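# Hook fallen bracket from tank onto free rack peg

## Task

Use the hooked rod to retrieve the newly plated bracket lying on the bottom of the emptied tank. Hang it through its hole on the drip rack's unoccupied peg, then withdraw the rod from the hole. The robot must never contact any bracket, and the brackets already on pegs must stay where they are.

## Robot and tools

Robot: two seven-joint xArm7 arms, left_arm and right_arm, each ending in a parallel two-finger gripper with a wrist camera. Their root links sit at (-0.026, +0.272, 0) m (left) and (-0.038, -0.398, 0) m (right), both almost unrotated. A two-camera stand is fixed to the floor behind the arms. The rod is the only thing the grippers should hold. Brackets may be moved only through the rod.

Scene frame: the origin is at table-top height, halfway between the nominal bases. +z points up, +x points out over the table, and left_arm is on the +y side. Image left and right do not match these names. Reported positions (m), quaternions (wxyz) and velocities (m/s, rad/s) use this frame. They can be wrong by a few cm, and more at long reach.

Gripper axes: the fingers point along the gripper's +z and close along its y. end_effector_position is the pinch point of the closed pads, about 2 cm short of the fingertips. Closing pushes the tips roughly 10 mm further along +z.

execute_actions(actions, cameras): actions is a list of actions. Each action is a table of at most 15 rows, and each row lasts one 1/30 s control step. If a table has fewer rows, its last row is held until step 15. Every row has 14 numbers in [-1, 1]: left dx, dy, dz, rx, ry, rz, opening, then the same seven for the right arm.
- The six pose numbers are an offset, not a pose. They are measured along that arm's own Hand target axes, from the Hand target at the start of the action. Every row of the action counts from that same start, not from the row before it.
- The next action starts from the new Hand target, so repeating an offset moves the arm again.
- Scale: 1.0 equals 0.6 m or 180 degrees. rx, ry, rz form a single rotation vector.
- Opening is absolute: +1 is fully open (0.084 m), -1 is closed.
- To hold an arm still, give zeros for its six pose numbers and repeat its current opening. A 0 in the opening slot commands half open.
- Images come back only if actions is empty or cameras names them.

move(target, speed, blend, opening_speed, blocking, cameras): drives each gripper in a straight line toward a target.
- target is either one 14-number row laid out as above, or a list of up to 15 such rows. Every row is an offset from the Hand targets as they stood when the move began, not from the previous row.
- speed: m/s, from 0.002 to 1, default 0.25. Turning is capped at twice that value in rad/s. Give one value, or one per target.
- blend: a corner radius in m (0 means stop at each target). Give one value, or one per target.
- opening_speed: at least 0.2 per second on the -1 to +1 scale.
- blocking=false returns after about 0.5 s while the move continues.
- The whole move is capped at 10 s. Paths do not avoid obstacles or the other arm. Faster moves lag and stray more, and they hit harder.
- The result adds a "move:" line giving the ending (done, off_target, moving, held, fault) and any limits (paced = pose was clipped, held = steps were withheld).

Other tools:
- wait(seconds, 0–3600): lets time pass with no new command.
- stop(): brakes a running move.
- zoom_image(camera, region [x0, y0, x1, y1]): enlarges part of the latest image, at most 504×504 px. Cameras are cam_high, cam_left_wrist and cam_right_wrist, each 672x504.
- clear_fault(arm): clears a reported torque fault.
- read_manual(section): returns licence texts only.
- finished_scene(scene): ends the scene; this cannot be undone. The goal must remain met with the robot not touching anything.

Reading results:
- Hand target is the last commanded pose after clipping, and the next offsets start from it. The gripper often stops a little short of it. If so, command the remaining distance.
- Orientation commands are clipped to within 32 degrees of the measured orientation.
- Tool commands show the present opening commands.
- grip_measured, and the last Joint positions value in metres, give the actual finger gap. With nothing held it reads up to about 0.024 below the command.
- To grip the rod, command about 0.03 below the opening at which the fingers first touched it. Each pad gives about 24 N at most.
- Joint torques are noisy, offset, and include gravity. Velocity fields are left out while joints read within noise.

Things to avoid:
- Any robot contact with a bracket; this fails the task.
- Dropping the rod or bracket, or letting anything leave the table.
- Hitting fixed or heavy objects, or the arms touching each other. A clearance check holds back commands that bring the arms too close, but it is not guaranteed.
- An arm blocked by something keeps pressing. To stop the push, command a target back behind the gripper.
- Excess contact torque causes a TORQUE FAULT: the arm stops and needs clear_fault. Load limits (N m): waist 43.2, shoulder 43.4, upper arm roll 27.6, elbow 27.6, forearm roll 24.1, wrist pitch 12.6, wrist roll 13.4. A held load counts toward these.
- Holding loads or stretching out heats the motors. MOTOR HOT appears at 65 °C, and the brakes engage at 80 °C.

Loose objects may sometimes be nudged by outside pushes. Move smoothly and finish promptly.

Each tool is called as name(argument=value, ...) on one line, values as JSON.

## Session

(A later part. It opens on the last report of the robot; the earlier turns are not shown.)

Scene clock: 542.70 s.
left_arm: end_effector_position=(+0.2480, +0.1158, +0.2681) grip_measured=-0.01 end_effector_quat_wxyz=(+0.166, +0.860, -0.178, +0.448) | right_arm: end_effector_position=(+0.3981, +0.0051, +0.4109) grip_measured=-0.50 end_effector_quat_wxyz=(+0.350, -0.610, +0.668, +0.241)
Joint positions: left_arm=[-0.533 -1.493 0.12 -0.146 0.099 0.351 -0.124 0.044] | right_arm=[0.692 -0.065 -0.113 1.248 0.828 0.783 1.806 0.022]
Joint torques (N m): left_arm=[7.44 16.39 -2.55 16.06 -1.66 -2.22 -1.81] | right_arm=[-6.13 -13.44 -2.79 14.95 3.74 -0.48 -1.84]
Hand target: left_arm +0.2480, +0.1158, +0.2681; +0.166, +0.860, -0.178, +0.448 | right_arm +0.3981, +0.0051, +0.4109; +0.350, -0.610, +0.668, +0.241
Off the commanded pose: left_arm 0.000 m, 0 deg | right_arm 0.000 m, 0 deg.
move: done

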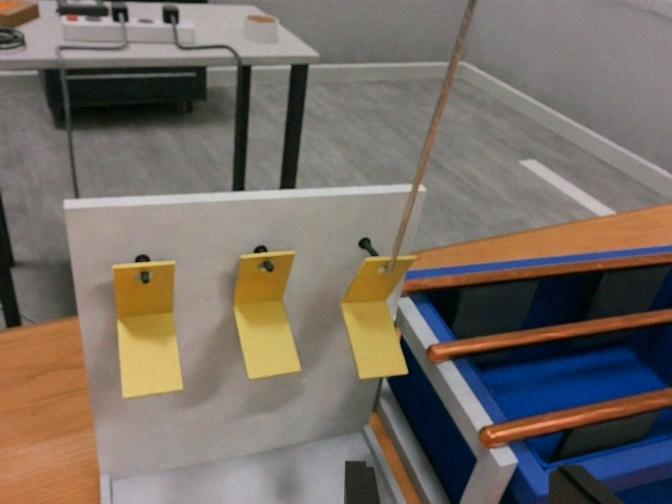

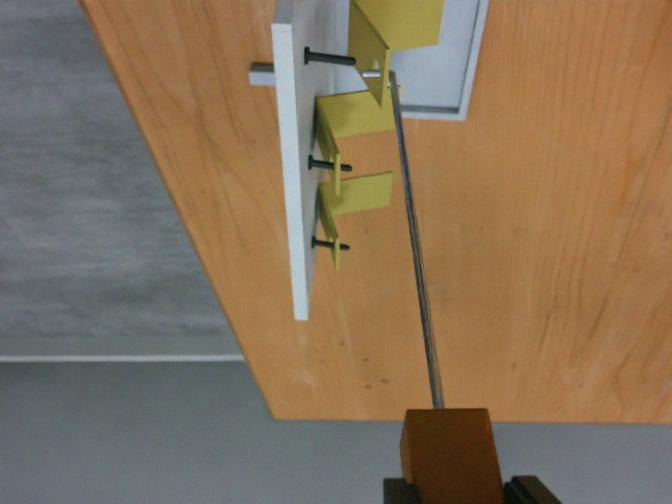

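move(target=[0,0,0,0,0,0,0,0.0027,-0.023,0.002,0,0,0,-0.75], cameras=["cam_left_wrist","cam_right_wrist"], speed=0.04)

zoom_image(camera="cam_left_wrist", region=[340, 220, 440, 300])

zoom_image(camera="cam_right_wrist", region=[290, 20, 410, 120])

Scene clock: 547.27 s.
left_arm: end_effector_position=(+0.2480, +0.1158, +0.2681) grip_measured=-0.01 end_effector_quat_wxyz=(+0.166, +0.860, -0.178, +0.448) | right_arm: end_effector_position=(+0.4119, +0.0030, +0.4104) grip_measured=-0.50 end_effector_quat_wxyz=(+0.350, -0.610, +0.668, +0.241)
Joint positions: left_arm=[-0.533 -1.493 0.12 -0.146 0.099 0.351 -0.124 0.044] | right_arm=[0.681 -0.029 -0.127 1.289 0.838 0.805 1.788 0.022]
Joint torques (N m): left_arm=[6.85 16.73 -2.55 16.06 -1.67 -2.7 -1.87] | right_arm=[-6.51 -14.75 -2.69 14.88 3.79 -0.47 -1.89]
Hand target: left_arm +0.2480, +0.1158, +0.2681; +0.166, +0.860, -0.178, +0.448 | right_arm +0.4119, +0.0030, +0.4104; +0.350, -0.610, +0.668, +0.241
Off the commanded pose: left_arm 0.000 m, 0 deg | right_arm 0.000 m, 0 deg.
move: done

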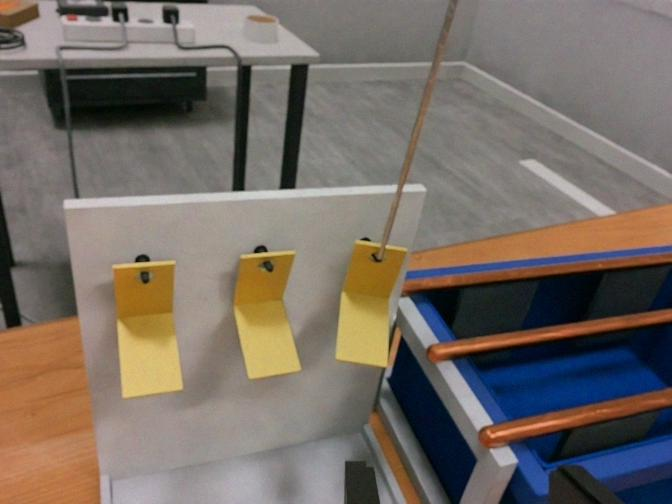

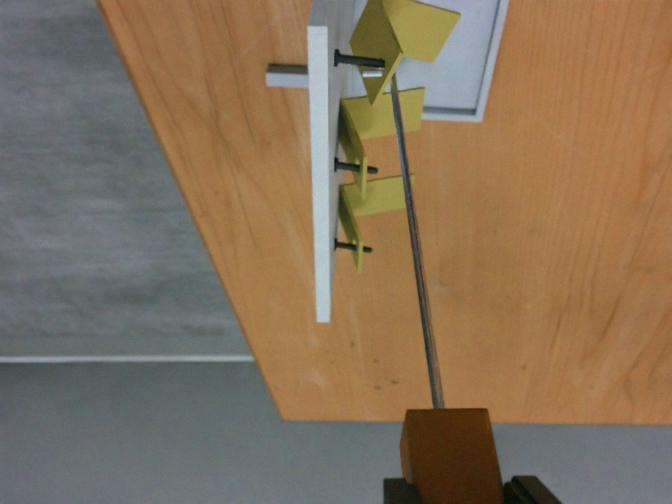

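Scaled by 5.040 from the camera's image (finer frame: 960x720).

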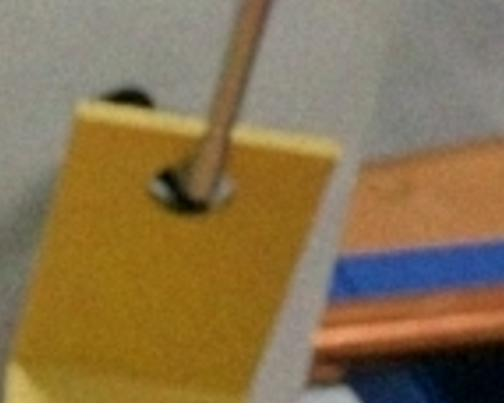

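Scaled by 4.200 from the camera's image (finer frame: 960x720).

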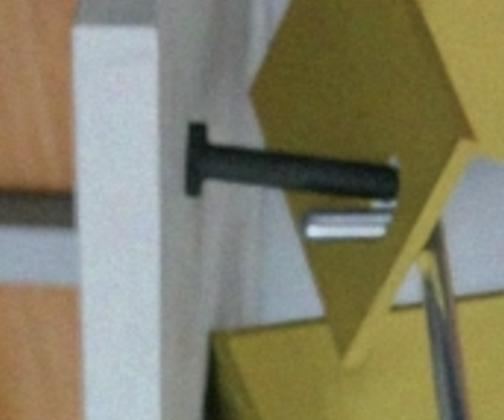

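move(target=[[0,0,0,0,0,0,0,-0.0001,0.0003,0.0037,0,0,0,-0.75],[0,0,0,0,0,0,0,0.0008,0.0005,0.0068,0,0,0,-0.75]], cameras=["cam_left_wrist","cam_right_wrist"], speed=0.03)

zoom_image(camera="cam_left_wrist", region=[340, 220, 440, 300])

zoom_image(camera="cam_right_wrist", region=[290, 20, 410, 120])

Scene clock: 552.37 s.
left_arm: end_effector_position=(+0.2480, +0.1158, +0.2681) grip_measured=-0.01 end_effector_quat_wxyz=(+0.166, +0.860, -0.178, +0.448) | right_arm: end_effector_position=(+0.4123, +0.0058, +0.4074) grip_measured=-0.50 end_effector_quat_wxyz=(+0.350, -0.610, +0.668, +0.241)
Joint positions: left_arm=[-0.533 -1.493 0.12 -0.146 0.099 0.351 -0.124 0.044] | right_arm=[0.683 -0.022 -0.124 1.288 0.842 0.797 1.785 0.022]
Joint torques (N m): left_arm=[6.62 16 -2.64 16.13 -1.69 -3.14 -1.99] | right_arm=[6.38 -14.74 2.49 12.2 3.79 -3.37 -1.86]
Hand target: left_arm +0.2480, +0.1158, +0.2681; +0.166, +0.860, -0.178, +0.448 | right_arm +0.4123, +0.0058, +0.4074; +0.350, -0.610, +0.668, +0.241
Off the commanded pose: left_arm 0.000 m, 0 deg | right_arm 0.000 m, 0 deg.
move: done

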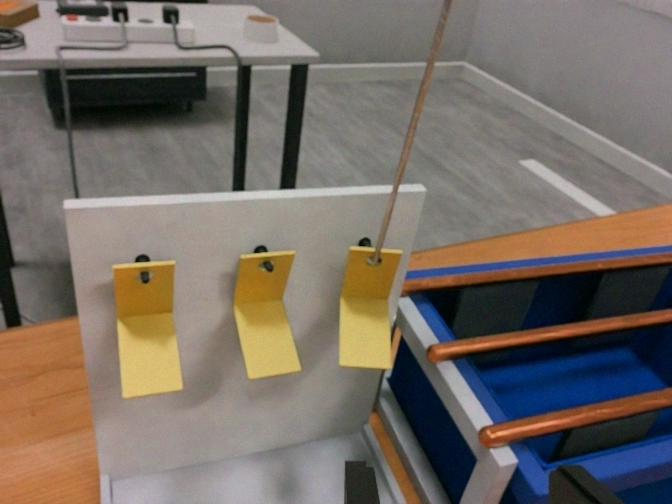

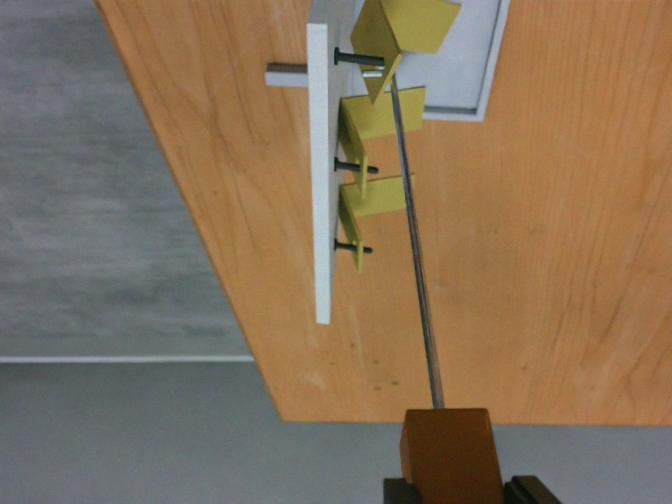

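Scaled by 5.040 from the camera's image (finer frame: 960x720).

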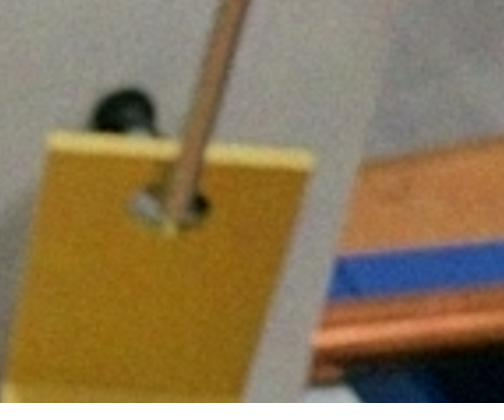

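Scaled by 4.200 from the camera's image (finer frame: 960x720).

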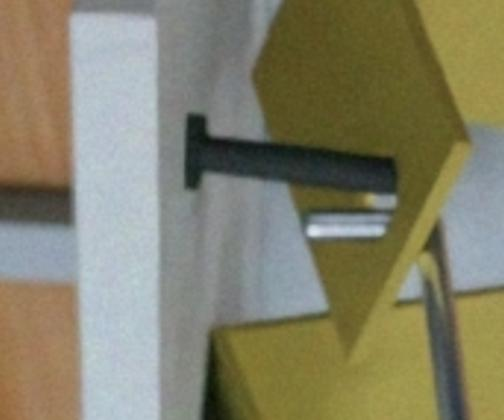

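move(target=[0,0,0,0,0,0,0,0.0023,-0.0131,0.0018,0,0,0,-0.75], cameras=["cam_left_wrist","cam_right_wrist"], speed=0.03)

zoom_image(camera="cam_left_wrist", region=[340, 220, 440, 300])

zoom_image(camera="cam_right_wrist", region=[290, 20, 410, 120])

Scene clock: 557.00 s.
left_arm: end_effector_position=(+0.2480, +0.1158, +0.2681) grip_measured=-0.01 end_effector_quat_wxyz=(+0.166, +0.860, -0.178, +0.448) | right_arm: end_effector_position=(+0.4202, +0.0047, +0.4064) grip_measured=-0.50 end_effector_quat_wxyz=(+0.350, -0.610, +0.668, +0.241)
Joint positions: left_arm=[-0.533 -1.493 0.12 -0.146 0.099 0.351 -0.124 0.044] | right_arm=[0.677 -0.001 -0.131 1.311 0.849 0.808 1.774 0.022]
Joint torques (N m): left_arm=[6.55 16.13 -2.52 16.1 -1.8 -3.34 -1.97] | right_arm=[-6.29 -15.05 -2.81 14.89 3.96 -0.47 -1.76]
Hand target: left_arm +0.2480, +0.1158, +0.2681; +0.166, +0.860, -0.178, +0.448 | right_arm +0.4202, +0.0046, +0.4064; +0.350, -0.610, +0.668, +0.241
Off the commanded pose: left_arm 0.000 m, 0 deg | right_arm 0.000 m, 0 deg.
move: done

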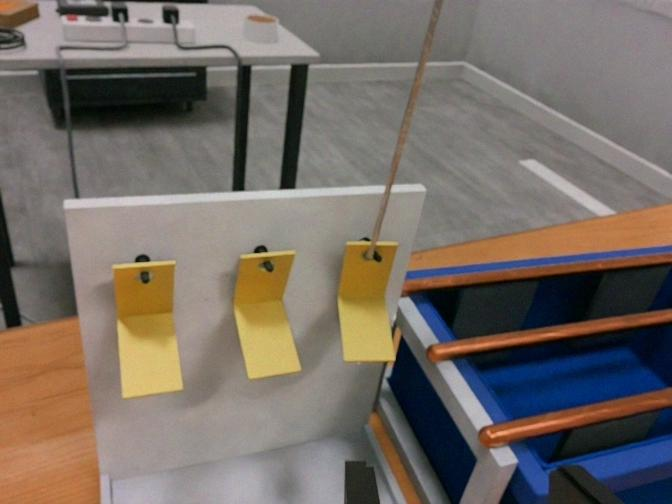

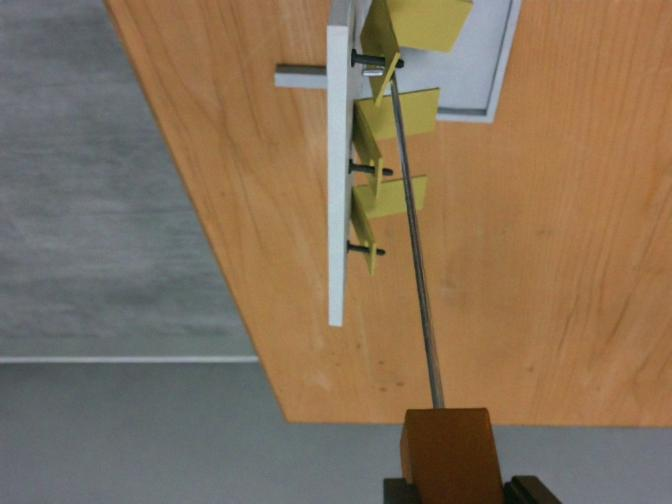

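Scaled by 5.040 from the camera's image (finer frame: 960x720).

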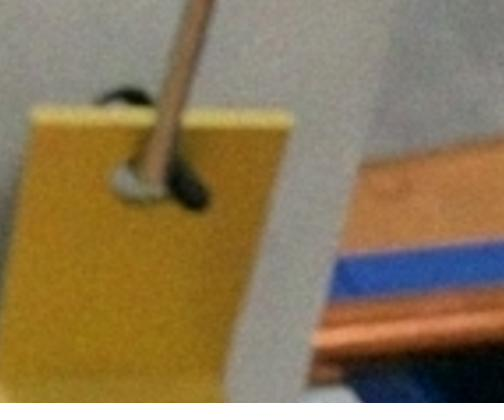

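Scaled by 4.200 from the camera's image (finer frame: 960x720).

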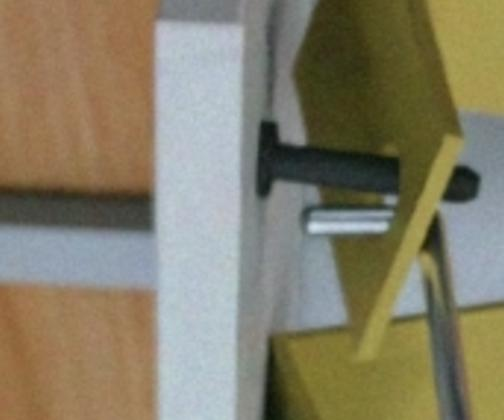

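move(target=[[0,0,0,0,0,0,0,0.0018,-0.0032,0.0015,0,0,0,-0.75],[0,0,0,0,0,0,0,0.0002,0.0167,0.0002,0,0,0,-0.75]], cameras=["cam_left_wrist","cam_right_wrist"], speed=0.03)

zoom_image(camera="cam_right_wrist", region=[290, 20, 410, 120])

Scene clock: 562.87 s.
left_arm: end_effector_position=(+0.2480, +0.1158, +0.2681) grip_measured=-0.01 end_effector_quat_wxyz=(+0.166, +0.860, -0.178, +0.448) | right_arm: end_effector_position=(+0.4104, +0.0060, +0.4052) grip_measured=-0.50 end_effector_quat_wxyz=(+0.350, -0.610, +0.668, +0.241)
Joint positions: left_arm=[-0.533 -1.493 0.12 -0.146 0.099 0.351 -0.124 0.044] | right_arm=[0.685 -0.027 -0.122 1.277 0.845 0.79 1.782 0.022]
Joint torques (N m): left_arm=[5.95 16.09 -2.44 16.02 -1.94 -3.88 -1.85] | right_arm=[6.8 -24.41 2.95 12.31 -2.1 -3.17 1.47]
Hand target: left_arm +0.2480, +0.1158, +0.2681; +0.166, +0.860, -0.178, +0.448 | right_arm +0.4104, +0.0060, +0.4052; +0.350, -0.610, +0.668, +0.241
Off the commanded pose: left_arm 0.000 m, 0 deg | right_arm 0.000 m, 0 deg.
move: done

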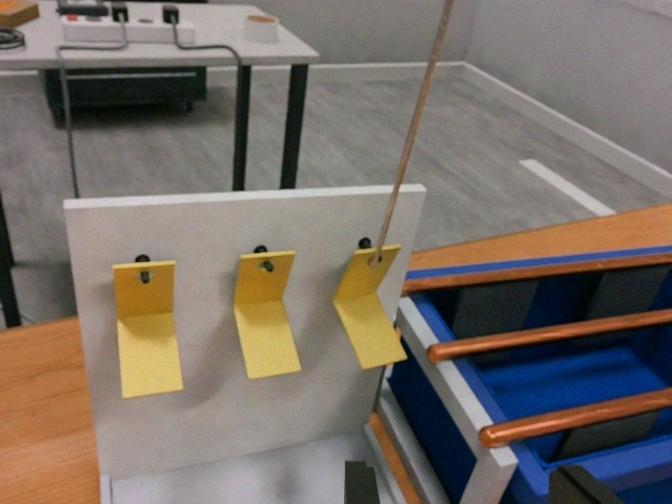

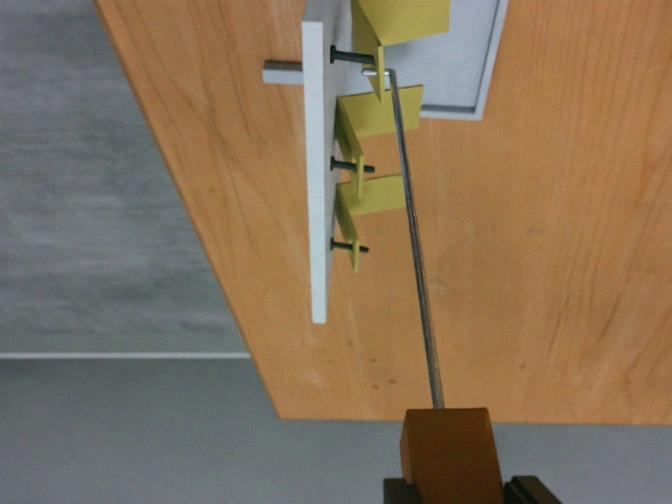

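Scaled by 4.200 from the camera's image (finer frame: 960x720).

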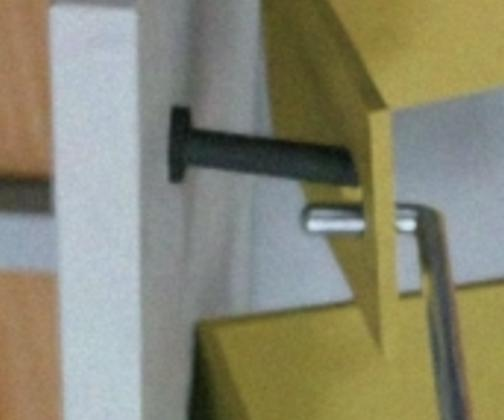

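move(target=[[0,0,0,0,0,0,0,0.0025,-0.0193,0.0022,0,0,0,-0.75],[0,0,0,0,0,0,0,0.0025,0.003,0.0015,0,0,0,-0.75]], cameras=["cam_left_wrist","cam_right_wrist"], speed=0.03)

zoom_image(camera="cam_right_wrist", region=[290, 20, 410, 120])

zoom_image(camera="cam_left_wrist", region=[340, 220, 440, 300])

Scene clock: 585.47 s.
left_arm: end_effector_position=(+0.2480, +0.1158, +0.2681) grip_measured=-0.01 end_effector_quat_wxyz=(+0.166, +0.860, -0.178, +0.448) | right_arm: end_effector_position=(+0.4087, +0.0060, +0.4033) grip_measured=-0.50 end_effector_quat_wxyz=(+0.350, -0.610, +0.668, +0.241)
Joint positions: left_arm=[-0.533 -1.493 0.12 -0.146 0.099 0.351 -0.124 0.044] | right_arm=[0.687 -0.031 -0.121 1.268 0.847 0.784 1.779 0.022]
Joint torques (N m): left_arm=[5.4 16.68 -2.42 15.83 -1.95 -4.23 -1.84] | right_arm=[6.46 -24.03 2.67 12.15 -1.44 -3.13 1.54]
Hand target: left_arm +0.2480, +0.1158, +0.2681; +0.166, +0.860, -0.178, +0.448 | right_arm +0.4087, +0.0060, +0.4033; +0.350, -0.610, +0.668, +0.241
Off the commanded pose: left_arm 0.000 m, 0 deg | right_arm 0.000 m, 0 deg.
move: done

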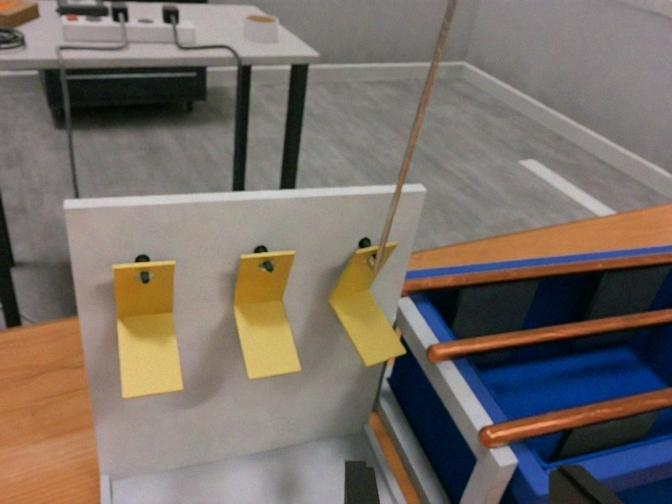

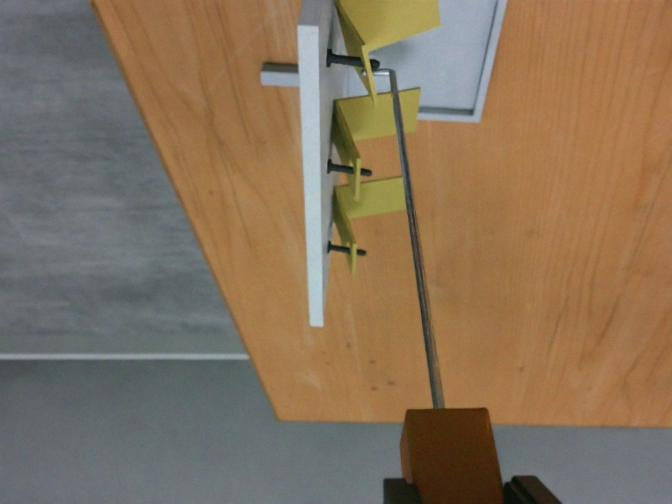

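Scaled by 4.200 from the camera's image (finer frame: 960x720).

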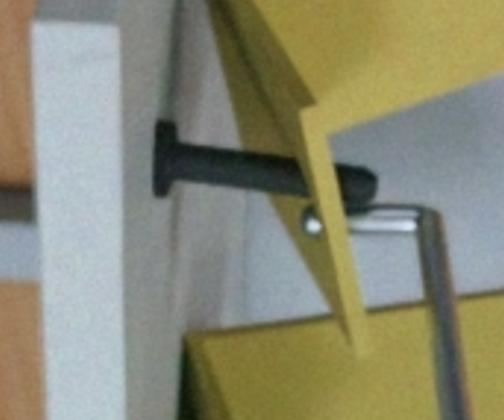

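Scaled by 5.040 from the camera's image (finer frame: 960x720).

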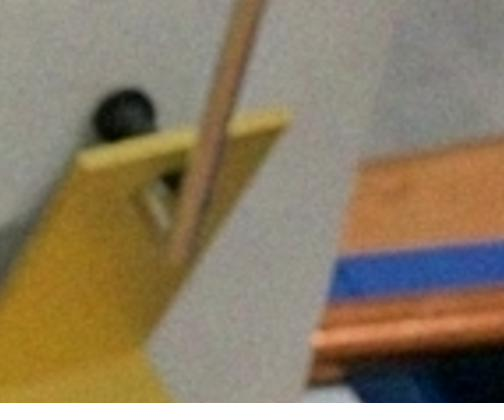

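move(target=[0,0,0,0,0,0,0,0,0.0105,0,0,0,0,-0.75], cameras=["cam_left_wrist","cam_right_wrist"], speed=0.03)

zoom_image(camera="cam_right_wrist", region=[290, 20, 410, 120])

Scene clock: 590.13 s.
left_arm: end_effector_position=(+0.2480, +0.1158, +0.2681) grip_measured=-0.01 end_effector_quat_wxyz=(+0.166, +0.860, -0.178, +0.448) | right_arm: end_effector_position=(+0.4025, +0.0069, +0.4026) grip_measured=-0.50 end_effector_quat_wxyz=(+0.350, -0.610, +0.668, +0.241)
Joint positions: left_arm=[-0.533 -1.493 0.12 -0.146 0.099 0.351 -0.124 0.044] | right_arm=[0.692 -0.047 -0.115 1.247 0.845 0.772 1.784 0.022]
Joint torques (N m): left_arm=[5.19 16.63 -2.71 16.12 -1.99 -4.55 -1.84] | right_arm=[6.29 -23.79 2.73 11.94 -2.64 -3.17 1.37]
Hand target: left_arm +0.2480, +0.1158, +0.2681; +0.166, +0.860, -0.178, +0.448 | right_arm +0.4025, +0.0069, +0.4026; +0.350, -0.610, +0.668, +0.241
Off the commanded pose: left_arm 0.000 m, 0 deg | right_arm 0.000 m, 0 deg.
move: done

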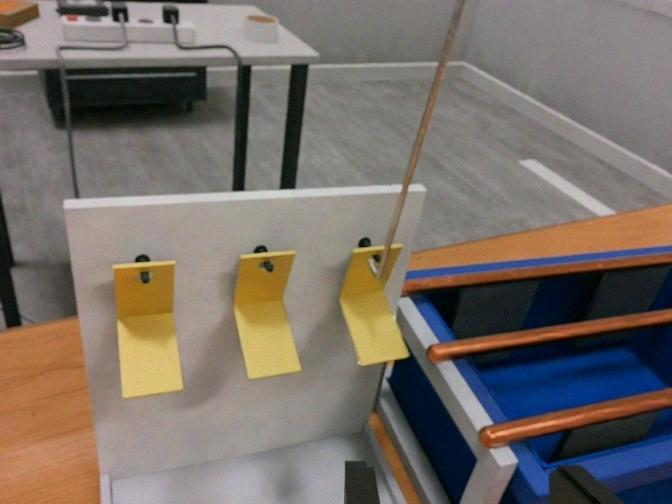

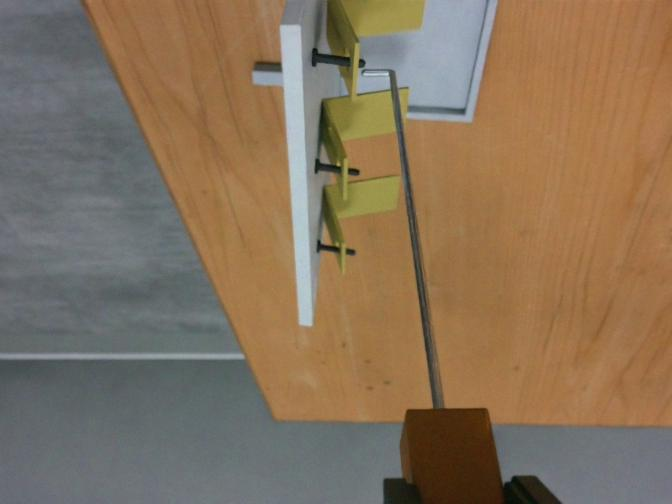

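Scaled by 4.200 from the camera's image (finer frame: 960x720).

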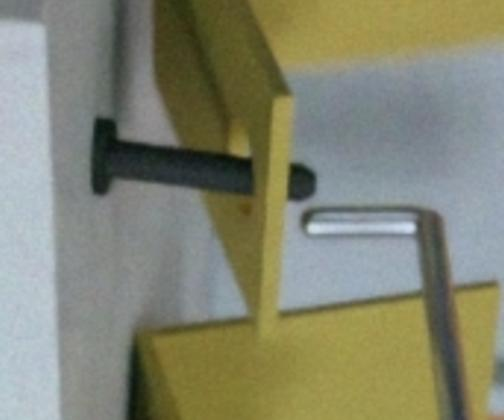

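move(target=[0,0,0,0,0,0,0,0,0.1,0,0,0,0,-0.75], cameras=["cam_left_wrist","cam_right_wrist"], speed=0.12)

zoom_image(camera="cam_left_wrist", region=[320, 220, 440, 390])

Scene clock: 595.63 s.
left_arm: end_effector_position=(+0.2480, +0.1158, +0.2681) grip_measured=-0.01 end_effector_quat_wxyz=(+0.166, +0.860, -0.178, +0.448) | right_arm: end_effector_position=(+0.3435, +0.0152, +0.3964) grip_measured=-0.50 end_effector_quat_wxyz=(+0.350, -0.610, +0.668, +0.241)
Joint positions: left_arm=[-0.533 -1.493 0.12 -0.146 0.099 0.351 -0.124 0.044] | right_arm=[0.735 -0.191 -0.05 1.068 0.823 0.67 1.851 0.022]
Joint torques (N m): left_arm=[4.91 16.01 -2.81 15.61 -1.86 -5.04 -1.87] | right_arm=[6.35 -20.81 2.87 12.13 -2.81 -3.28 1.45]
Hand target: left_arm +0.2480, +0.1158, +0.2681; +0.166, +0.860, -0.178, +0.448 | right_arm +0.3434, +0.0152, +0.3964; +0.350, -0.610, +0.668, +0.241
Off the commanded pose: left_arm 0.000 m, 0 deg | right_arm 0.000 m, 0 deg.
move: done

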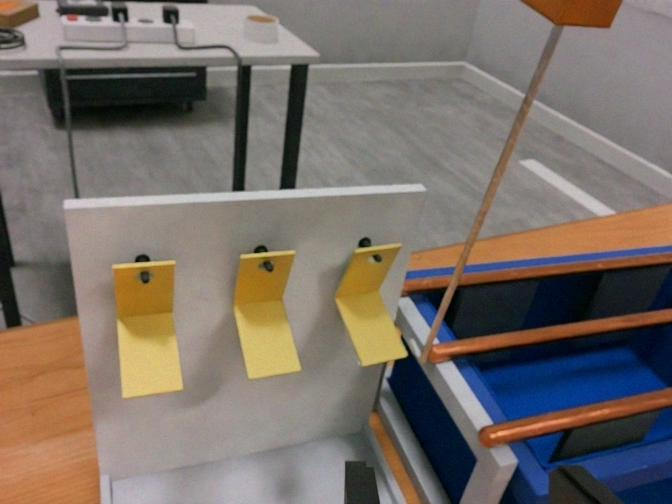

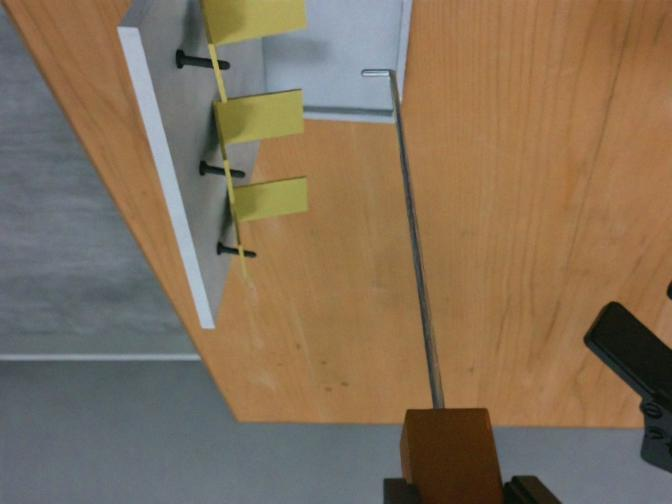

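Scaled by 2.965 from the camera's image (finer frame: 960x720).

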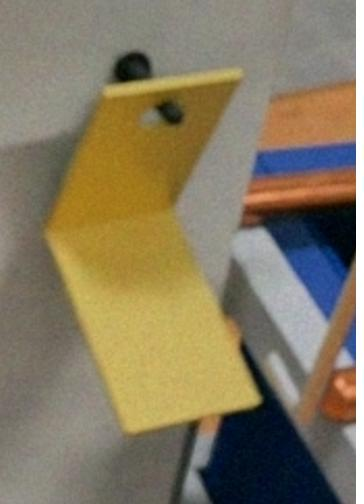

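Hung on the peg; rod is clear.

finished_scene(scene=2)

The scene is finished: the task was done.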